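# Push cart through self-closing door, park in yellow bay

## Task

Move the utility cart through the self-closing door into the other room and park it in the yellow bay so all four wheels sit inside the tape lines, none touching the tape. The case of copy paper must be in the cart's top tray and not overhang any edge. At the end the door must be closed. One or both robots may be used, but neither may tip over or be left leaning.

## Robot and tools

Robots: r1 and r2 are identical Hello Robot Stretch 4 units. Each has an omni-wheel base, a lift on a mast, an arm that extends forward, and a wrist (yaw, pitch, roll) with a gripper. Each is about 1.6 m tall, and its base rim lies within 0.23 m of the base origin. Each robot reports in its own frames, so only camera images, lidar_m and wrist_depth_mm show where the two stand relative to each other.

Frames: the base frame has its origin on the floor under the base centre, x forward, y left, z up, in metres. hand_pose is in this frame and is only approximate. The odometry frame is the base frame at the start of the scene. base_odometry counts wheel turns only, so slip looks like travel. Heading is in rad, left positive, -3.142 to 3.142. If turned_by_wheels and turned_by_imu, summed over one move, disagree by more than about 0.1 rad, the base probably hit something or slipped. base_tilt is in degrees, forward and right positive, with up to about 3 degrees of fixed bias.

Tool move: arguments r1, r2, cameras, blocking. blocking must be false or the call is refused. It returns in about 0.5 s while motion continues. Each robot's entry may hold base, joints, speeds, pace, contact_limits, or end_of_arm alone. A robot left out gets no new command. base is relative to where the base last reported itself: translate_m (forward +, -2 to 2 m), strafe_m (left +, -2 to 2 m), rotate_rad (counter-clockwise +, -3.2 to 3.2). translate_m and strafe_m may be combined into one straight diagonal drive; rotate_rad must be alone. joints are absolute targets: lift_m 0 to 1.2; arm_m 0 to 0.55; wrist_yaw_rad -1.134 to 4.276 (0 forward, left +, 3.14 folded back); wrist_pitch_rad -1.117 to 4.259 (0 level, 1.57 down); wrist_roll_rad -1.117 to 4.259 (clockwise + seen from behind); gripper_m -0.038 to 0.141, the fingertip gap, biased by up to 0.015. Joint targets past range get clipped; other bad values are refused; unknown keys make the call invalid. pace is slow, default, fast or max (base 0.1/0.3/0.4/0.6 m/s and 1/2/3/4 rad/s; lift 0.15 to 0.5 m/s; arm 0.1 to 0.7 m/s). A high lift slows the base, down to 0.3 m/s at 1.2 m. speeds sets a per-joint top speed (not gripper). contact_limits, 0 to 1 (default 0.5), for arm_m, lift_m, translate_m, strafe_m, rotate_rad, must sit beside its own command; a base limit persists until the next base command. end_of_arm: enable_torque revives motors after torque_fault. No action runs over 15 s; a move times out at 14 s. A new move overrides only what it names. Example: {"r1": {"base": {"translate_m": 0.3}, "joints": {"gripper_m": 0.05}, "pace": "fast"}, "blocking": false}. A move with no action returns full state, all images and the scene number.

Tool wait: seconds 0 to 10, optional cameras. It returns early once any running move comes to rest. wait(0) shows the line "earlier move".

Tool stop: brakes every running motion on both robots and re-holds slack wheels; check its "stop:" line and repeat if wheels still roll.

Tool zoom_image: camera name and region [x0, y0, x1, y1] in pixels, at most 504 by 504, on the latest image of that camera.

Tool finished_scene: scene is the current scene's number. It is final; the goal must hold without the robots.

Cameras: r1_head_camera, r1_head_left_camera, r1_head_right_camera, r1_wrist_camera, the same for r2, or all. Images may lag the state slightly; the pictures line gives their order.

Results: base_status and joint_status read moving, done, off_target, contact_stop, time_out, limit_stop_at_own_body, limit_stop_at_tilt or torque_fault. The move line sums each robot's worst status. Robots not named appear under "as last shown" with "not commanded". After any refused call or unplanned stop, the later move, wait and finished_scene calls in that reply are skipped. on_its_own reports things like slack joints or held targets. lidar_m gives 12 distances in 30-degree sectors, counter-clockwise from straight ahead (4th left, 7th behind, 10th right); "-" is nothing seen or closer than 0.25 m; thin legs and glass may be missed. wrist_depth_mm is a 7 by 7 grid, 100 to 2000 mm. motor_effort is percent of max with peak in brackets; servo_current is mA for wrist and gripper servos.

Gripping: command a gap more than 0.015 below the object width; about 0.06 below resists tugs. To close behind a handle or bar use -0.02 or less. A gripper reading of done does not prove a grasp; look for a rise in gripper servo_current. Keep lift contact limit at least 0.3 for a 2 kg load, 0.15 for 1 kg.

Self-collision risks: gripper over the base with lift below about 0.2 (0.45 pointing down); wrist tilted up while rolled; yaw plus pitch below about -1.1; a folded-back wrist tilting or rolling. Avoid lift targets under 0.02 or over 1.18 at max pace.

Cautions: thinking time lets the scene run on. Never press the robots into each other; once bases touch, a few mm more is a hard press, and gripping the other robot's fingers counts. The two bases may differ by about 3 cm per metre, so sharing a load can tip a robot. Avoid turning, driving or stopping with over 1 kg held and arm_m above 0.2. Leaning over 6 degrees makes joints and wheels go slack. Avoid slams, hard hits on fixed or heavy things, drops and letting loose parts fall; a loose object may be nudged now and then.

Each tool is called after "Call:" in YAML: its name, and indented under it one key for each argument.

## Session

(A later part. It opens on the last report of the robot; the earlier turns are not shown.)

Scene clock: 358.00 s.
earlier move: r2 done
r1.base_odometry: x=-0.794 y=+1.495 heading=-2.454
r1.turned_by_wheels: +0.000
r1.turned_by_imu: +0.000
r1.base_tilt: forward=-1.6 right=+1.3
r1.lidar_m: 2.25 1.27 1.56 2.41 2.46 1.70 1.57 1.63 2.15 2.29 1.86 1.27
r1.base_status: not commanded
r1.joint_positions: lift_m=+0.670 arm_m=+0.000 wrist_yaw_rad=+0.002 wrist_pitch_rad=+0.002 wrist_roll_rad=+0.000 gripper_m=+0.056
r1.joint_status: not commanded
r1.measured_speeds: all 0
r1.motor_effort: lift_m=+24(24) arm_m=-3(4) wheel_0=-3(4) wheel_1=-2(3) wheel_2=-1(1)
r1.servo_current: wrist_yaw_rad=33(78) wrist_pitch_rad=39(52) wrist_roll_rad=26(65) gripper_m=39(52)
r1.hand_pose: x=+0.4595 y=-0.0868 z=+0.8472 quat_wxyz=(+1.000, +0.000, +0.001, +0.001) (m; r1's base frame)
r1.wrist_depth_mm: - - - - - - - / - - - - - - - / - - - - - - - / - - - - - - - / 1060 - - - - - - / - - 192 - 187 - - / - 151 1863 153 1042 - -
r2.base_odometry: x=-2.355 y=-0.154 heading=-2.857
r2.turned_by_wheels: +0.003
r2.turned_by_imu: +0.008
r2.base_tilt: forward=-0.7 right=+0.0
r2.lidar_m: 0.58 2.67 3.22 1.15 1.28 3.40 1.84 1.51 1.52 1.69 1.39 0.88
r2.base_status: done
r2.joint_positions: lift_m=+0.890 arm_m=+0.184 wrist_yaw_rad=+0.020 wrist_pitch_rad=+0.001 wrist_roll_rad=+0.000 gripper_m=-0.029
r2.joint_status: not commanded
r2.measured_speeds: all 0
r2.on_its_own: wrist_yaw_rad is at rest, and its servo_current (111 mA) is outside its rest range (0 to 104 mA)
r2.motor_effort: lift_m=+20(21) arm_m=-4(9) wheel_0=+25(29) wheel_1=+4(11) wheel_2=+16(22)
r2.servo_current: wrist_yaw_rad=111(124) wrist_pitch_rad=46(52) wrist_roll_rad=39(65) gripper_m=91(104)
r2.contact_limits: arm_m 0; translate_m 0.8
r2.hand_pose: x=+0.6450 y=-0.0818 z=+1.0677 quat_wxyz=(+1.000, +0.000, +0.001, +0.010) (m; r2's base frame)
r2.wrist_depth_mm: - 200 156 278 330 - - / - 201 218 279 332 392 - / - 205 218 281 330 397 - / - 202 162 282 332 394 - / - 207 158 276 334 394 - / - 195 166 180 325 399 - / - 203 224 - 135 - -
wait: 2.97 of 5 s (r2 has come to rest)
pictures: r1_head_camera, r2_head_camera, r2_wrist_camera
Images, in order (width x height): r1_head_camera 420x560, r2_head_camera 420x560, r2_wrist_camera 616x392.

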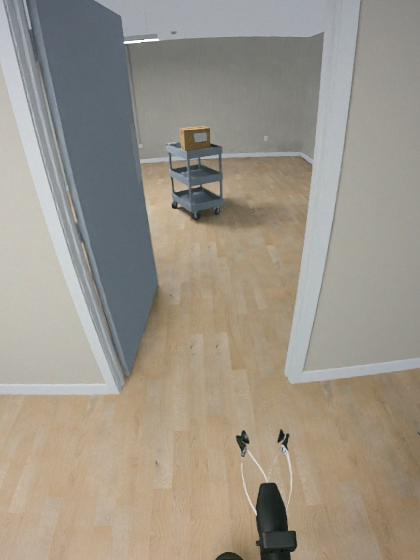

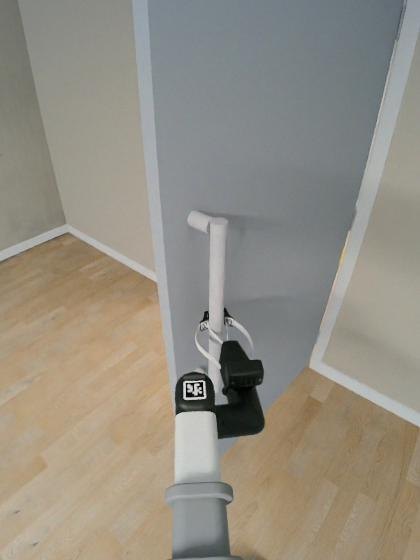

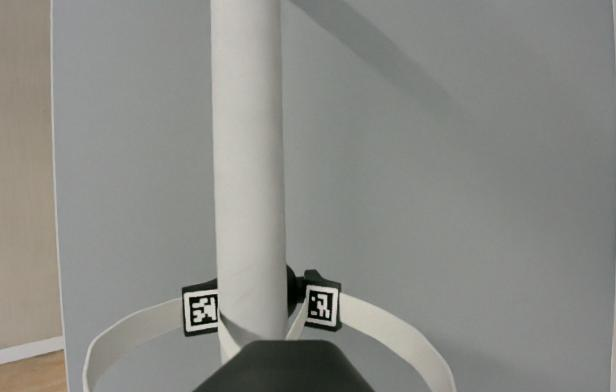

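Call:
move:
  blocking: false
  r1: {"base": {"translate_m": 1.9, "strafe_m": -0.03}}

Call:
wait:
  seconds: 4
  cameras: ["r1_head_camera"]

Call:
wait:
  seconds: 5
  cameras: ["r1_head_camera", "r1_head_left_camera"]

Scene clock: 382.00 s.
move: r1 moving
r1.base_odometry: x=-0.819 y=+1.475 heading=-2.453
r1.turned_by_wheels: +0.000
r1.turned_by_imu: -0.001
r1.base_tilt: forward=-1.6 right=+1.2
r1.lidar_m: 2.24 1.27 1.57 2.42 2.44 1.71 1.61 1.66 2.19 2.30 1.80 1.25
r1.base_status: translate_m moving; strafe_m moving
r1.joint_positions: lift_m=+0.670 arm_m=+0.000 wrist_yaw_rad=+0.002 wrist_pitch_rad=+0.002 wrist_roll_rad=+0.000 gripper_m=+0.056
r1.joint_status: not commanded
r1.measured_speeds: translate_m=+0.122 strafe_m=-0.002 rotate_rad=+0.005 lift_m=+0.000 arm_m=+0.000 wrist_yaw_rad=+0.000 wrist_pitch_rad=+0.000 wrist_roll_rad=+0.000
r1.motor_effort: lift_m=+24(24) arm_m=-4(4) wheel_0=+7(9) wheel_1=+5(7) wheel_2=-9(10)
r1.servo_current: wrist_yaw_rad=59(72) wrist_pitch_rad=52(52) wrist_roll_rad=46(59) gripper_m=46(46)
r1.hand_pose: x=+0.4595 y=-0.0868 z=+0.8472 quat_wxyz=(+1.000, +0.000, +0.001, +0.001) (m; r1's base frame)
r1.wrist_depth_mm: - - - - - - - / - - - - - - - / - - - - - - - / 1008 - - - - - - / - - - - - - - / - - 193 - 187 - - / - 151 1921 153 1008 - -
r2.base_odometry: x=-2.355 y=-0.154 heading=-2.857
r2.turned_by_wheels: +0.000
r2.turned_by_imu: +0.003
r2.base_tilt: forward=-0.7 right=+0.0
r2.lidar_m: 0.57 2.64 3.22 1.19 1.28 3.40 1.79 1.53 1.51 1.69 1.40 0.89
r2.base_status: not commanded
r2.joint_positions: lift_m=+0.890 arm_m=+0.184 wrist_yaw_rad=+0.020 wrist_pitch_rad=+0.001 wrist_roll_rad=+0.000 gripper_m=-0.029
r2.joint_status: not commanded
r2.measured_speeds: all 0
r2.motor_effort: lift_m=+20(20) arm_m=-5(5) wheel_0=+25(25) wheel_1=+4(4) wheel_2=+16(16)
r2.servo_current: wrist_yaw_rad=124(124) wrist_pitch_rad=39(46) wrist_roll_rad=39(59) gripper_m=78(85)
r2.contact_limits: arm_m 0; translate_m 0.8
r2.hand_pose: x=+0.6450 y=-0.0818 z=+1.0677 quat_wxyz=(+1.000, +0.000, +0.001, +0.010) (m; r2's base frame)
r2.wrist_depth_mm: - 200 158 279 332 - - / - 200 217 279 332 394 - / - 205 218 273 330 394 - / - 201 162 281 334 394 - / - 206 164 272 330 394 - / - 194 177 180 334 397 - / - 201 223 - 135 - -
pictures: none

Scene clock: 386.00 s.
earlier move: r1 moving
r1.base_odometry: x=-1.710 y=+0.765 heading=-2.453
r1.turned_by_wheels: +0.000
r1.turned_by_imu: +0.000
r1.base_tilt: forward=-1.6 right=+1.3
r1.lidar_m: 2.47 0.82 0.61 0.61 2.56 2.92 2.76 2.84 2.34 0.33 0.33 2.94
r1.base_status: translate_m moving; strafe_m moving
r1.joint_positions: lift_m=+0.670 arm_m=+0.000 wrist_yaw_rad=+0.002 wrist_pitch_rad=+0.002 wrist_roll_rad=+0.000 gripper_m=+0.056
r1.joint_status: not commanded
r1.measured_speeds: translate_m=+0.300 strafe_m=-0.004 rotate_rad=+0.002 lift_m=+0.000 arm_m=+0.000 wrist_yaw_rad=+0.000 wrist_pitch_rad=+0.000 wrist_roll_rad=+0.000
r1.motor_effort: lift_m=+23(24) arm_m=-4(4) wheel_0=+6(9) wheel_1=+4(7) wheel_2=-5(10)
r1.servo_current: wrist_yaw_rad=59(72) wrist_pitch_rad=39(52) wrist_roll_rad=39(65) gripper_m=39(52)
r1.hand_pose: x=+0.4595 y=-0.0868 z=+0.8472 quat_wxyz=(+1.000, +0.000, +0.001, +0.001) (m; r1's base frame)
r1.wrist_depth_mm: - - - - - - - / - - - - - - - / - - - - - - - / - - - - - - - / - - - - - - - / - - 193 - 187 - - / - 1863 1863 153 1983 1756 1921
r2.base_odometry: x=-2.355 y=-0.154 heading=-2.857
r2.turned_by_wheels: +0.000
r2.turned_by_imu: +0.001
r2.base_tilt: forward=-0.7 right=+0.0
r2.lidar_m: 0.56 2.63 3.21 1.17 1.28 3.42 1.84 1.55 1.52 1.68 1.40 0.88
r2.base_status: not commanded
r2.joint_positions: lift_m=+0.890 arm_m=+0.184 wrist_yaw_rad=+0.020 wrist_pitch_rad=+0.001 wrist_roll_rad=+0.000 gripper_m=-0.029
r2.joint_status: not commanded
r2.measured_speeds: all 0
r2.motor_effort: lift_m=+20(20) arm_m=-4(5) wheel_0=+25(26) wheel_1=+5(5) wheel_2=+16(17)
r2.servo_current: wrist_yaw_rad=104(130) wrist_pitch_rad=39(52) wrist_roll_rad=46(59) gripper_m=85(91)
r2.contact_limits: arm_m 0; translate_m 0.8
r2.hand_pose: x=+0.6450 y=-0.0818 z=+1.0677 quat_wxyz=(+1.000, +0.000, +0.001, +0.010) (m; r2's base frame)
r2.wrist_depth_mm: - 200 158 281 332 - - / - 200 217 281 332 394 - / - 206 217 273 332 394 - / - 202 162 281 330 394 - / - 205 164 274 332 394 - / - 194 177 181 332 397 - / - 202 222 - 135 - -
wait: 4.00 s; no rest
pictures: r1_head_camera
Images, in order (width x height): r1_head_camera 420x560.

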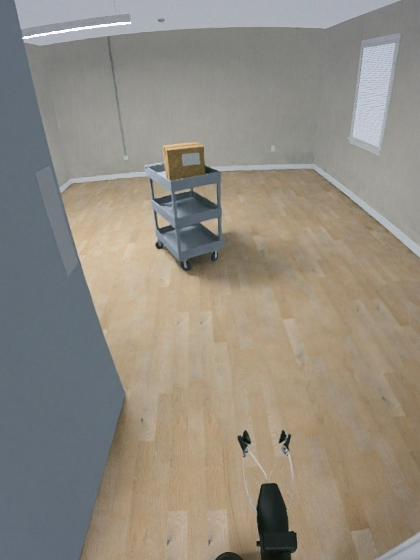

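Scene clock: 389.33 s.
earlier move: r1 done
r1.base_odometry: x=-2.281 y=+0.311 heading=-2.453
r1.turned_by_wheels: +0.000
r1.turned_by_imu: +0.000
r1.base_tilt: forward=-1.6 right=+1.3
r1.lidar_m: 1.77 2.00 0.62 0.60 0.63 0.93 3.52 0.60 0.70 1.69 2.20 2.88
r1.base_status: done
r1.joint_positions: lift_m=+0.670 arm_m=+0.000 wrist_yaw_rad=+0.002 wrist_pitch_rad=+0.002 wrist_roll_rad=+0.000 gripper_m=+0.056
r1.joint_status: not commanded
r1.measured_speeds: all 0
r1.motor_effort: lift_m=+23(24) arm_m=-4(4) wheel_0=+3(9) wheel_1=+2(7) wheel_2=+2(10)
r1.servo_current: wrist_yaw_rad=52(72) wrist_pitch_rad=33(52) wrist_roll_rad=46(72) gripper_m=39(52)
r1.hand_pose: x=+0.4595 y=-0.0868 z=+0.8472 quat_wxyz=(+1.000, +0.000, +0.001, +0.001) (m; r1's base frame)
r1.wrist_depth_mm: - - - - - - - / - - - - - - - / - - - - - - - / - - 1756 - - - - / - - - - - - - / - - 191 - 187 - - / - 1921 189 143 1921 1756 1921
r2.base_odometry: x=-2.355 y=-0.154 heading=-2.857
r2.turned_by_wheels: +0.000
r2.turned_by_imu: +0.000
r2.base_tilt: forward=-0.7 right=+0.0
r2.lidar_m: 0.57 1.20 3.22 1.19 1.28 3.37 1.81 1.53 1.52 1.69 1.42 0.89
r2.base_status: not commanded
r2.joint_positions: lift_m=+0.890 arm_m=+0.184 wrist_yaw_rad=+0.020 wrist_pitch_rad=+0.001 wrist_roll_rad=+0.000 gripper_m=-0.029
r2.joint_status: not commanded
r2.measured_speeds: all 0
r2.on_its_own: wrist_yaw_rad is at rest, and its servo_current (111 mA) is outside its rest range (0 to 104 mA)
r2.motor_effort: lift_m=+20(20) arm_m=-4(5) wheel_0=+25(26) wheel_1=+4(5) wheel_2=+16(17)
r2.servo_current: wrist_yaw_rad=111(130) wrist_pitch_rad=39(52) wrist_roll_rad=39(65) gripper_m=78(91)
r2.contact_limits: arm_m 0; translate_m 0.8
r2.hand_pose: x=+0.6450 y=-0.0818 z=+1.0677 quat_wxyz=(+1.000, +0.000, +0.001, +0.010) (m; r2's base frame)
r2.wrist_depth_mm: - 200 158 281 330 - - / - 200 217 279 332 392 - / - 205 218 274 334 394 - / - 202 162 282 332 392 - / - 205 164 273 332 394 - / 788 193 177 180 332 394 - / - 201 223 - 135 - -
wait: 3.33 of 5 s (r1 has come to rest)
pictures: r1_head_camera, r1_head_left_camera
Images, in order (width x height): r1_head_camera 420x560, r1_head_left_camera 420x672.

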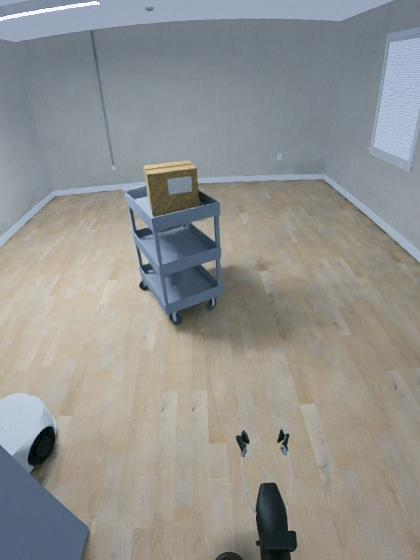

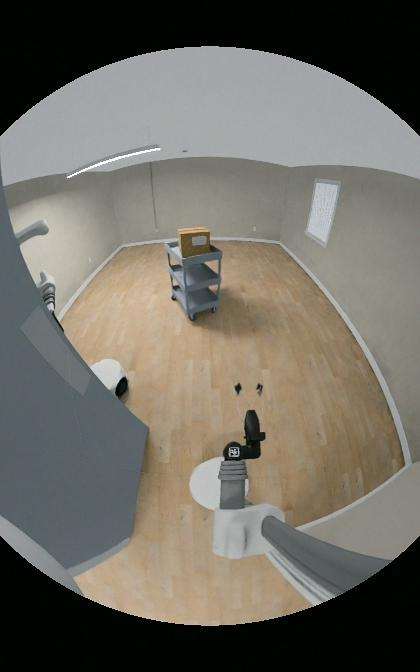

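Call:
move:
  blocking: false
  r1: {"base": {"translate_m": 1.6, "strafe_m": -1.05}, "joints": {"gripper_m": 0.12, "lift_m": 0.678}}

Call:
wait:
  seconds: 9
  cameras: ["r1_head_camera", "r1_head_left_camera"]

Scene clock: 406.30 s.
move: r1 moving
r1.base_odometry: x=-2.316 y=+0.307 heading=-2.453
r1.turned_by_wheels: +0.000
r1.turned_by_imu: -0.001
r1.base_tilt: forward=-1.6 right=+1.3
r1.lidar_m: 1.74 1.86 0.63 0.58 0.64 0.96 3.54 0.61 0.78 1.77 2.20 2.85
r1.base_status: translate_m moving; strafe_m moving
r1.joint_positions: lift_m=+0.678 arm_m=+0.000 wrist_yaw_rad=+0.002 wrist_pitch_rad=+0.002 wrist_roll_rad=+0.000 gripper_m=+0.075
r1.joint_status: lift_m moving; gripper_m moving
r1.measured_speeds: translate_m=+0.114 strafe_m=-0.074 rotate_rad=+0.004 lift_m=+0.000 arm_m=+0.000 wrist_yaw_rad=+0.000 wrist_pitch_rad=+0.000 wrist_roll_rad=+0.000
r1.motor_effort: lift_m=+24(26) arm_m=-4(4) wheel_0=+8(12) wheel_1=-3(4) wheel_2=-8(9)
r1.servo_current: wrist_yaw_rad=52(65) wrist_pitch_rad=39(46) wrist_roll_rad=33(59) gripper_m=72(85)
r1.hand_pose: x=+0.4595 y=-0.0868 z=+0.8552 quat_wxyz=(+1.000, +0.000, +0.001, +0.001) (m; r1's base frame)
r1.wrist_depth_mm: - - - - - - - / - - - - - - - / - - - - - - - / - - 1661 - - - - / - - - - - - - / - - 195 - 191 - - / - 1921 1576 143 1921 1863 -
r2.base_odometry: x=-2.355 y=-0.154 heading=-2.857
r2.turned_by_wheels: +0.000
r2.turned_by_imu: +0.002
r2.base_tilt: forward=-0.7 right=+0.0
r2.lidar_m: 0.57 1.20 3.22 1.19 1.27 3.37 1.85 1.54 1.52 1.67 1.41 0.89
r2.base_status: not commanded
r2.joint_positions: lift_m=+0.890 arm_m=+0.184 wrist_yaw_rad=+0.020 wrist_pitch_rad=+0.001 wrist_roll_rad=+0.000 gripper_m=-0.029
r2.joint_status: not commanded
r2.measured_speeds: all 0
r2.motor_effort: lift_m=+20(20) arm_m=-5(5) wheel_0=+25(25) wheel_1=+4(4) wheel_2=+16(16)
r2.servo_current: wrist_yaw_rad=111(124) wrist_pitch_rad=52(52) wrist_roll_rad=52(52) gripper_m=78(91)
r2.contact_limits: arm_m 0; translate_m 0.8
r2.hand_pose: x=+0.6450 y=-0.0818 z=+1.0677 quat_wxyz=(+1.000, +0.000, +0.001, +0.010) (m; r2's base frame)
r2.wrist_depth_mm: - 200 158 281 334 - - / - 201 217 281 332 394 - / - 205 218 273 332 394 - / - 200 161 279 330 397 - / - 205 164 274 334 394 - / - 194 177 180 334 394 - / - 201 222 - 135 - -
pictures: none

Scene clock: 413.53 s.
earlier move: r1 done
r1.base_odometry: x=-4.183 y=+0.106 heading=-2.453
r1.turned_by_wheels: +0.000
r1.turned_by_imu: -0.005
r1.base_tilt: forward=-1.6 right=+1.3
r1.lidar_m: 3.10 3.82 1.12 1.21 2.01 2.17 2.04 1.58 1.05 0.99 1.02 1.32
r1.base_status: done
r1.joint_positions: lift_m=+0.678 arm_m=+0.000 wrist_yaw_rad=+0.002 wrist_pitch_rad=+0.002 wrist_roll_rad=+0.000 gripper_m=+0.120
r1.joint_status: all done
r1.measured_speeds: all 0
r1.motor_effort: lift_m=+24(26) arm_m=-4(4) wheel_0=+1(12) wheel_1=-2(6) wheel_2=+0(10)
r1.servo_current: wrist_yaw_rad=52(72) wrist_pitch_rad=39(52) wrist_roll_rad=39(72) gripper_m=46(91)
r1.hand_pose: x=+0.4595 y=-0.0868 z=+0.8552 quat_wxyz=(+1.000, +0.000, +0.001, +0.001) (m; r1's base frame)
r1.wrist_depth_mm: - - - - - 1708 - / - - - - - 1708 - / - - - - - 1756 - / - - - - - 1708 - / - - - - - - - / - - - - 212 - - / - 1863 - 144 1983 1708 -
r2.base_odometry: x=-2.355 y=-0.154 heading=-2.857
r2.turned_by_wheels: +0.000
r2.turned_by_imu: +0.001
r2.base_tilt: forward=-0.7 right=+0.1
r2.lidar_m: 0.57 2.64 2.09 1.18 1.26 3.40 1.83 1.54 1.50 1.70 1.41 0.91
r2.base_status: not commanded
r2.joint_positions: lift_m=+0.890 arm_m=+0.184 wrist_yaw_rad=+0.020 wrist_pitch_rad=+0.001 wrist_roll_rad=+0.000 gripper_m=-0.029
r2.joint_status: not commanded
r2.measured_speeds: all 0
r2.motor_effort: lift_m=+20(20) arm_m=-5(5) wheel_0=+25(26) wheel_1=+5(5) wheel_2=+16(17)
r2.servo_current: wrist_yaw_rad=98(130) wrist_pitch_rad=33(52) wrist_roll_rad=46(65) gripper_m=85(91)
r2.contact_limits: arm_m 0; translate_m 0.8
r2.hand_pose: x=+0.6450 y=-0.0818 z=+1.0677 quat_wxyz=(+1.000, +0.000, +0.001, +0.010) (m; r2's base frame)
r2.wrist_depth_mm: - 199 158 281 332 - - / - 200 217 281 332 394 - / - 205 217 273 332 394 - / - 201 162 281 332 392 - / - 205 165 274 332 394 - / - 194 177 180 332 397 - / - 201 222 - 135 - -
wait: 7.23 of 9 s (r1 has come to rest)
pictures: r1_head_camera, r1_head_left_camera
Images, in order (width x height): r1_head_camera 420x560, r1_head_left_camera 420x672.

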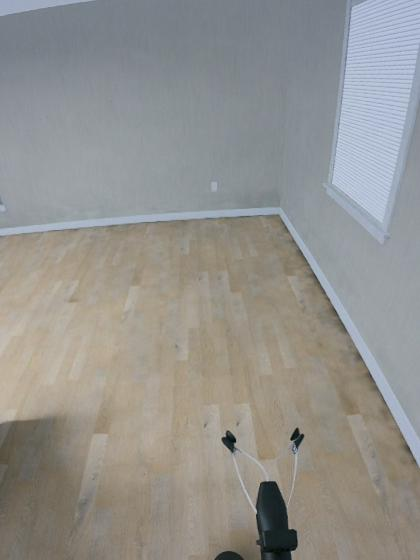

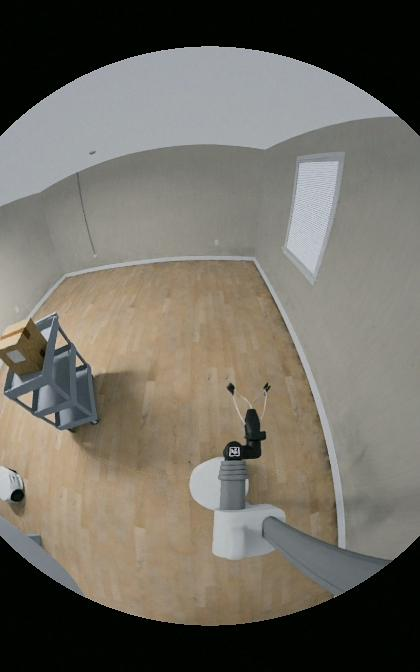

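Call:
move:
  blocking: false
  r1: {"base": {"translate_m": 1.7}}

Call:
wait:
  seconds: 8

Call:
move:
  blocking: false
  r1: {"base": {"rotate_rad": 2.4}, "joints": {"wrist_roll_rad": 1.57}}

Call:
wait:
  seconds: 4
  cameras: ["r1_head_camera", "r1_head_left_camera"]

Scene clock: 440.43 s.
move: r1 moving
r1.base_odometry: x=-4.208 y=+0.086 heading=-2.453
r1.turned_by_wheels: +0.000
r1.turned_by_imu: +0.000
r1.base_tilt: forward=-1.6 right=+1.2
r1.lidar_m: 3.08 3.78 1.12 1.19 2.03 2.18 2.06 1.59 1.07 0.99 1.02 1.34
r1.base_status: translate_m moving
r1.joint_positions: lift_m=+0.678 arm_m=+0.000 wrist_yaw_rad=+0.002 wrist_pitch_rad=+0.002 wrist_roll_rad=+0.000 gripper_m=+0.120
r1.joint_status: not commanded
r1.measured_speeds: translate_m=+0.123 strafe_m=+0.000 rotate_rad=+0.002 lift_m=+0.000 arm_m=+0.000 wrist_yaw_rad=+0.000 wrist_pitch_rad=+0.000 wrist_roll_rad=+0.000
r1.motor_effort: lift_m=+24(24) arm_m=-4(4) wheel_0=+7(8) wheel_1=+6(7) wheel_2=-9(9)
r1.servo_current: wrist_yaw_rad=39(59) wrist_pitch_rad=39(39) wrist_roll_rad=39(65) gripper_m=39(46)
r1.hand_pose: x=+0.4595 y=-0.0868 z=+0.8552 quat_wxyz=(+1.000, +0.000, +0.001, +0.001) (m; r1's base frame)
r1.wrist_depth_mm: - - - - - 1661 - / - - - - - 1661 - / - - - - - 1661 - / - - - - - 1808 - / - - - - - - - / - - - - 211 - - / - 1863 - 144 1983 1756 -
r2: as last shown
r2.base_tilt: forward=-0.7 right=+0.0
r2.lidar_m: 0.56 2.63 2.09 1.18 1.27 3.36 1.84 1.50 1.52 1.71 1.40 0.91
r2.motor_effort: lift_m=+20(20) arm_m=-4(5) wheel_0=+25(26) wheel_1=+4(4) wheel_2=+16(17)
r2.servo_current: wrist_yaw_rad=117(124) wrist_pitch_rad=46(46) wrist_roll_rad=46(59) gripper_m=91(91)
r2.contact_limits: arm_m 0; translate_m 0.8
r2.wrist_depth_mm: - 200 158 279 334 - - / - 200 217 281 332 394 - / - 205 217 272 332 397 - / - 201 161 279 332 392 - / - 206 164 274 334 394 - / - 193 177 181 332 397 - / - 201 222 - 135 - -
pictures: none

Scene clock: 447.10 s.
earlier move: r1 done
r1.base_odometry: x=-5.496 y=-0.975 heading=-2.453
r1.turned_by_wheels: +0.000
r1.turned_by_imu: +0.001
r1.base_tilt: forward=-1.6 right=+1.3
r1.lidar_m: 2.05 2.11 2.74 3.84 1.55 1.63 3.76 1.38 0.92 0.82 0.86 1.18
r1.base_status: done
r1.joint_positions: lift_m=+0.678 arm_m=+0.000 wrist_yaw_rad=+0.002 wrist_pitch_rad=+0.002 wrist_roll_rad=+0.000 gripper_m=+0.120
r1.joint_status: not commanded
r1.measured_speeds: all 0
r1.motor_effort: lift_m=+24(24) arm_m=-4(4) wheel_0=+1(8) wheel_1=+1(8) wheel_2=+1(11)
r1.servo_current: wrist_yaw_rad=52(72) wrist_pitch_rad=33(52) wrist_roll_rad=65(65) gripper_m=46(52)
r1.hand_pose: x=+0.4595 y=-0.0868 z=+0.8552 quat_wxyz=(+1.000, +0.000, +0.001, +0.001) (m; r1's base frame)
r1.wrist_depth_mm: - - - - - - - / - - - - - - - / - - - - - - - / - - - - - - - / - - - - - - - / - 193 180 - 190 - - / - 141 - 139 - - -
r2.base_odometry: x=-2.355 y=-0.154 heading=-2.857
r2.turned_by_wheels: +0.000
r2.turned_by_imu: +0.001
r2.base_tilt: forward=-0.7 right=+0.1
r2.lidar_m: 0.58 2.64 3.20 1.18 1.27 3.41 1.82 1.52 1.49 1.70 1.41 0.87
r2.base_status: not commanded
r2.joint_positions: lift_m=+0.890 arm_m=+0.184 wrist_yaw_rad=+0.020 wrist_pitch_rad=+0.001 wrist_roll_rad=+0.000 gripper_m=-0.029
r2.joint_status: not commanded
r2.measured_speeds: all 0
r2.on_its_own: wrist_yaw_rad is at rest, and its servo_current (111 mA) is outside its rest range (0 to 104 mA)
r2.motor_effort: lift_m=+20(20) arm_m=-4(5) wheel_0=+25(26) wheel_1=+4(4) wheel_2=+16(17)
r2.servo_current: wrist_yaw_rad=111(130) wrist_pitch_rad=39(46) wrist_roll_rad=46(59) gripper_m=85(91)
r2.contact_limits: arm_m 0; translate_m 0.8
r2.hand_pose: x=+0.6450 y=-0.0818 z=+1.0677 quat_wxyz=(+1.000, +0.000, +0.001, +0.010) (m; r2's base frame)
r2.wrist_depth_mm: - 200 158 281 332 - - / - 201 217 279 332 394 - / - 205 218 274 332 394 - / - 202 161 281 330 392 - / - 206 163 273 332 397 - / - 194 177 180 334 397 - / - 200 223 - 135 - -
wait: 6.67 of 8 s (r1 has come to rest)
pictures: none

Scene clock: 447.60 s.
move: r1 moving
r1.base_odometry: x=-5.496 y=-0.975 heading=-2.201
r1.turned_by_wheels: +0.252
r1.turned_by_imu: +0.253
r1.base_tilt: forward=-1.6 right=+1.3
r1.lidar_m: 2.04 2.29 3.59 3.84 1.55 3.27 2.16 1.07 0.86 0.83 0.90 1.55
r1.base_status: rotate_rad moving
r1.joint_positions: lift_m=+0.678 arm_m=+0.000 wrist_yaw_rad=+0.002 wrist_pitch_rad=+0.002 wrist_roll_rad=+0.582 gripper_m=+0.120
r1.joint_status: wrist_roll_rad moving
r1.measured_speeds: translate_m=+0.002 strafe_m=+0.000 rotate_rad=+0.974 lift_m=+0.000 arm_m=+0.000 wrist_yaw_rad=+0.000 wrist_pitch_rad=+0.000 wrist_roll_rad=+1.820
r1.motor_effort: lift_m=+23(24) arm_m=-4(4) wheel_0=-8(8) wheel_1=-7(8) wheel_2=-6(8)
r1.servo_current: wrist_yaw_rad=33(59) wrist_pitch_rad=46(46) wrist_roll_rad=78(104) gripper_m=46(46)
r1.hand_pose: x=+0.4595 y=-0.0869 z=+0.8552 quat_wxyz=(+0.958, +0.287, +0.001, +0.001) (m; r1's base frame)
r1.wrist_depth_mm: - - - - - - - / - - - - - - - / - - - - - - - / - - - - - - - / - - - - - - 1618 / - 201 - - 190 213 1464 / - 185 - 139 1708 1397 1229
r2.base_odometry: x=-2.355 y=-0.154 heading=-2.857
r2.turned_by_wheels: +0.000
r2.turned_by_imu: +0.000
r2.base_tilt: forward=-0.7 right=+0.0
r2.lidar_m: 0.57 2.66 3.24 1.17 1.26 3.39 1.83 1.54 1.52 1.69 1.42 0.90
r2.base_status: not commanded
r2.joint_positions: lift_m=+0.890 arm_m=+0.184 wrist_yaw_rad=+0.020 wrist_pitch_rad=+0.001 wrist_roll_rad=+0.000 gripper_m=-0.029
r2.joint_status: not commanded
r2.measured_speeds: all 0
r2.motor_effort: lift_m=+20(20) arm_m=-5(5) wheel_0=+25(25) wheel_1=+4(5) wheel_2=+16(17)
r2.servo_current: wrist_yaw_rad=111(117) wrist_pitch_rad=39(46) wrist_roll_rad=52(52) gripper_m=85(85)
r2.contact_limits: arm_m 0; translate_m 0.8
r2.hand_pose: x=+0.6450 y=-0.0818 z=+1.0677 quat_wxyz=(+1.000, +0.000, +0.001, +0.010) (m; r2's base frame)
r2.wrist_depth_mm: - 200 158 281 334 - - / - 201 218 279 330 394 - / - 205 218 274 332 394 - / - 202 162 281 332 394 - / - 206 165 273 332 394 - / - 194 177 180 332 397 - / - 201 222 - 135 - -
pictures: none

Scene clock: 449.60 s.
earlier move: r1 done
r1.base_odometry: x=-5.496 y=-0.975 heading=-0.053
r1.turned_by_wheels: +2.148
r1.turned_by_imu: +2.159
r1.base_tilt: forward=-1.6 right=+1.3
r1.lidar_m: 1.57 3.55 1.93 1.04 0.83 0.83 0.97 1.68 2.08 2.37 3.87 1.57
r1.base_status: done
r1.joint_positions: lift_m=+0.678 arm_m=+0.000 wrist_yaw_rad=+0.002 wrist_pitch_rad=+0.002 wrist_roll_rad=+1.568 gripper_m=+0.120
r1.joint_status: all done
r1.measured_speeds: all 0
r1.motor_effort: lift_m=+24(24) arm_m=-4(4) wheel_0=-2(10) wheel_1=+0(9) wheel_2=+1(10)
r1.servo_current: wrist_yaw_rad=46(65) wrist_pitch_rad=46(52) wrist_roll_rad=39(111) gripper_m=46(52)
r1.hand_pose: x=+0.4595 y=-0.0869 z=+0.8552 quat_wxyz=(+0.708, +0.706, +0.001, +0.000) (m; r1's base frame)
r1.wrist_depth_mm: - - - - - 1708 1229 / - - - - - 1708 1205 / - - - 1576 - - 1229 / - - - 1464 - 1537 1229 / - - - - - 1576 1229 / - - - - - 213 1255 / - - - 145 - 1921 1255
r2.base_odometry: x=-2.355 y=-0.154 heading=-2.857
r2.turned_by_wheels: +0.000
r2.turned_by_imu: +0.000
r2.base_tilt: forward=-0.7 right=+0.0
r2.lidar_m: 0.57 2.66 3.22 1.17 1.28 3.43 1.79 1.51 1.51 1.70 1.39 0.91
r2.base_status: not commanded
r2.joint_positions: lift_m=+0.890 arm_m=+0.184 wrist_yaw_rad=+0.020 wrist_pitch_rad=+0.001 wrist_roll_rad=+0.000 gripper_m=-0.029
r2.joint_status: not commanded
r2.measured_speeds: all 0
r2.motor_effort: lift_m=+20(20) arm_m=-4(5) wheel_0=+25(26) wheel_1=+4(5) wheel_2=+16(17)
r2.servo_current: wrist_yaw_rad=104(124) wrist_pitch_rad=46(46) wrist_roll_rad=39(59) gripper_m=85(91)
r2.contact_limits: arm_m 0; translate_m 0.8
r2.hand_pose: x=+0.6450 y=-0.0818 z=+1.0677 quat_wxyz=(+1.000, +0.000, +0.001, +0.010) (m; r2's base frame)
r2.wrist_depth_mm: - 200 158 279 332 - - / - 200 216 281 334 394 - / - 205 218 273 334 394 - / - 201 162 282 334 394 - / - 206 164 274 332 394 - / - 193 178 180 332 394 - / - 201 222 - 135 - -
wait: 2.00 of 4 s (r1 has come to rest)
pictures: r1_head_camera, r1_head_left_camera
Images, in order (width x height): r1_head_camera 420x560, r1_head_left_camera 420x672.

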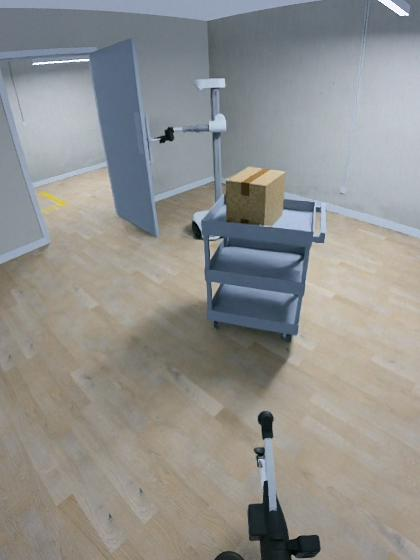

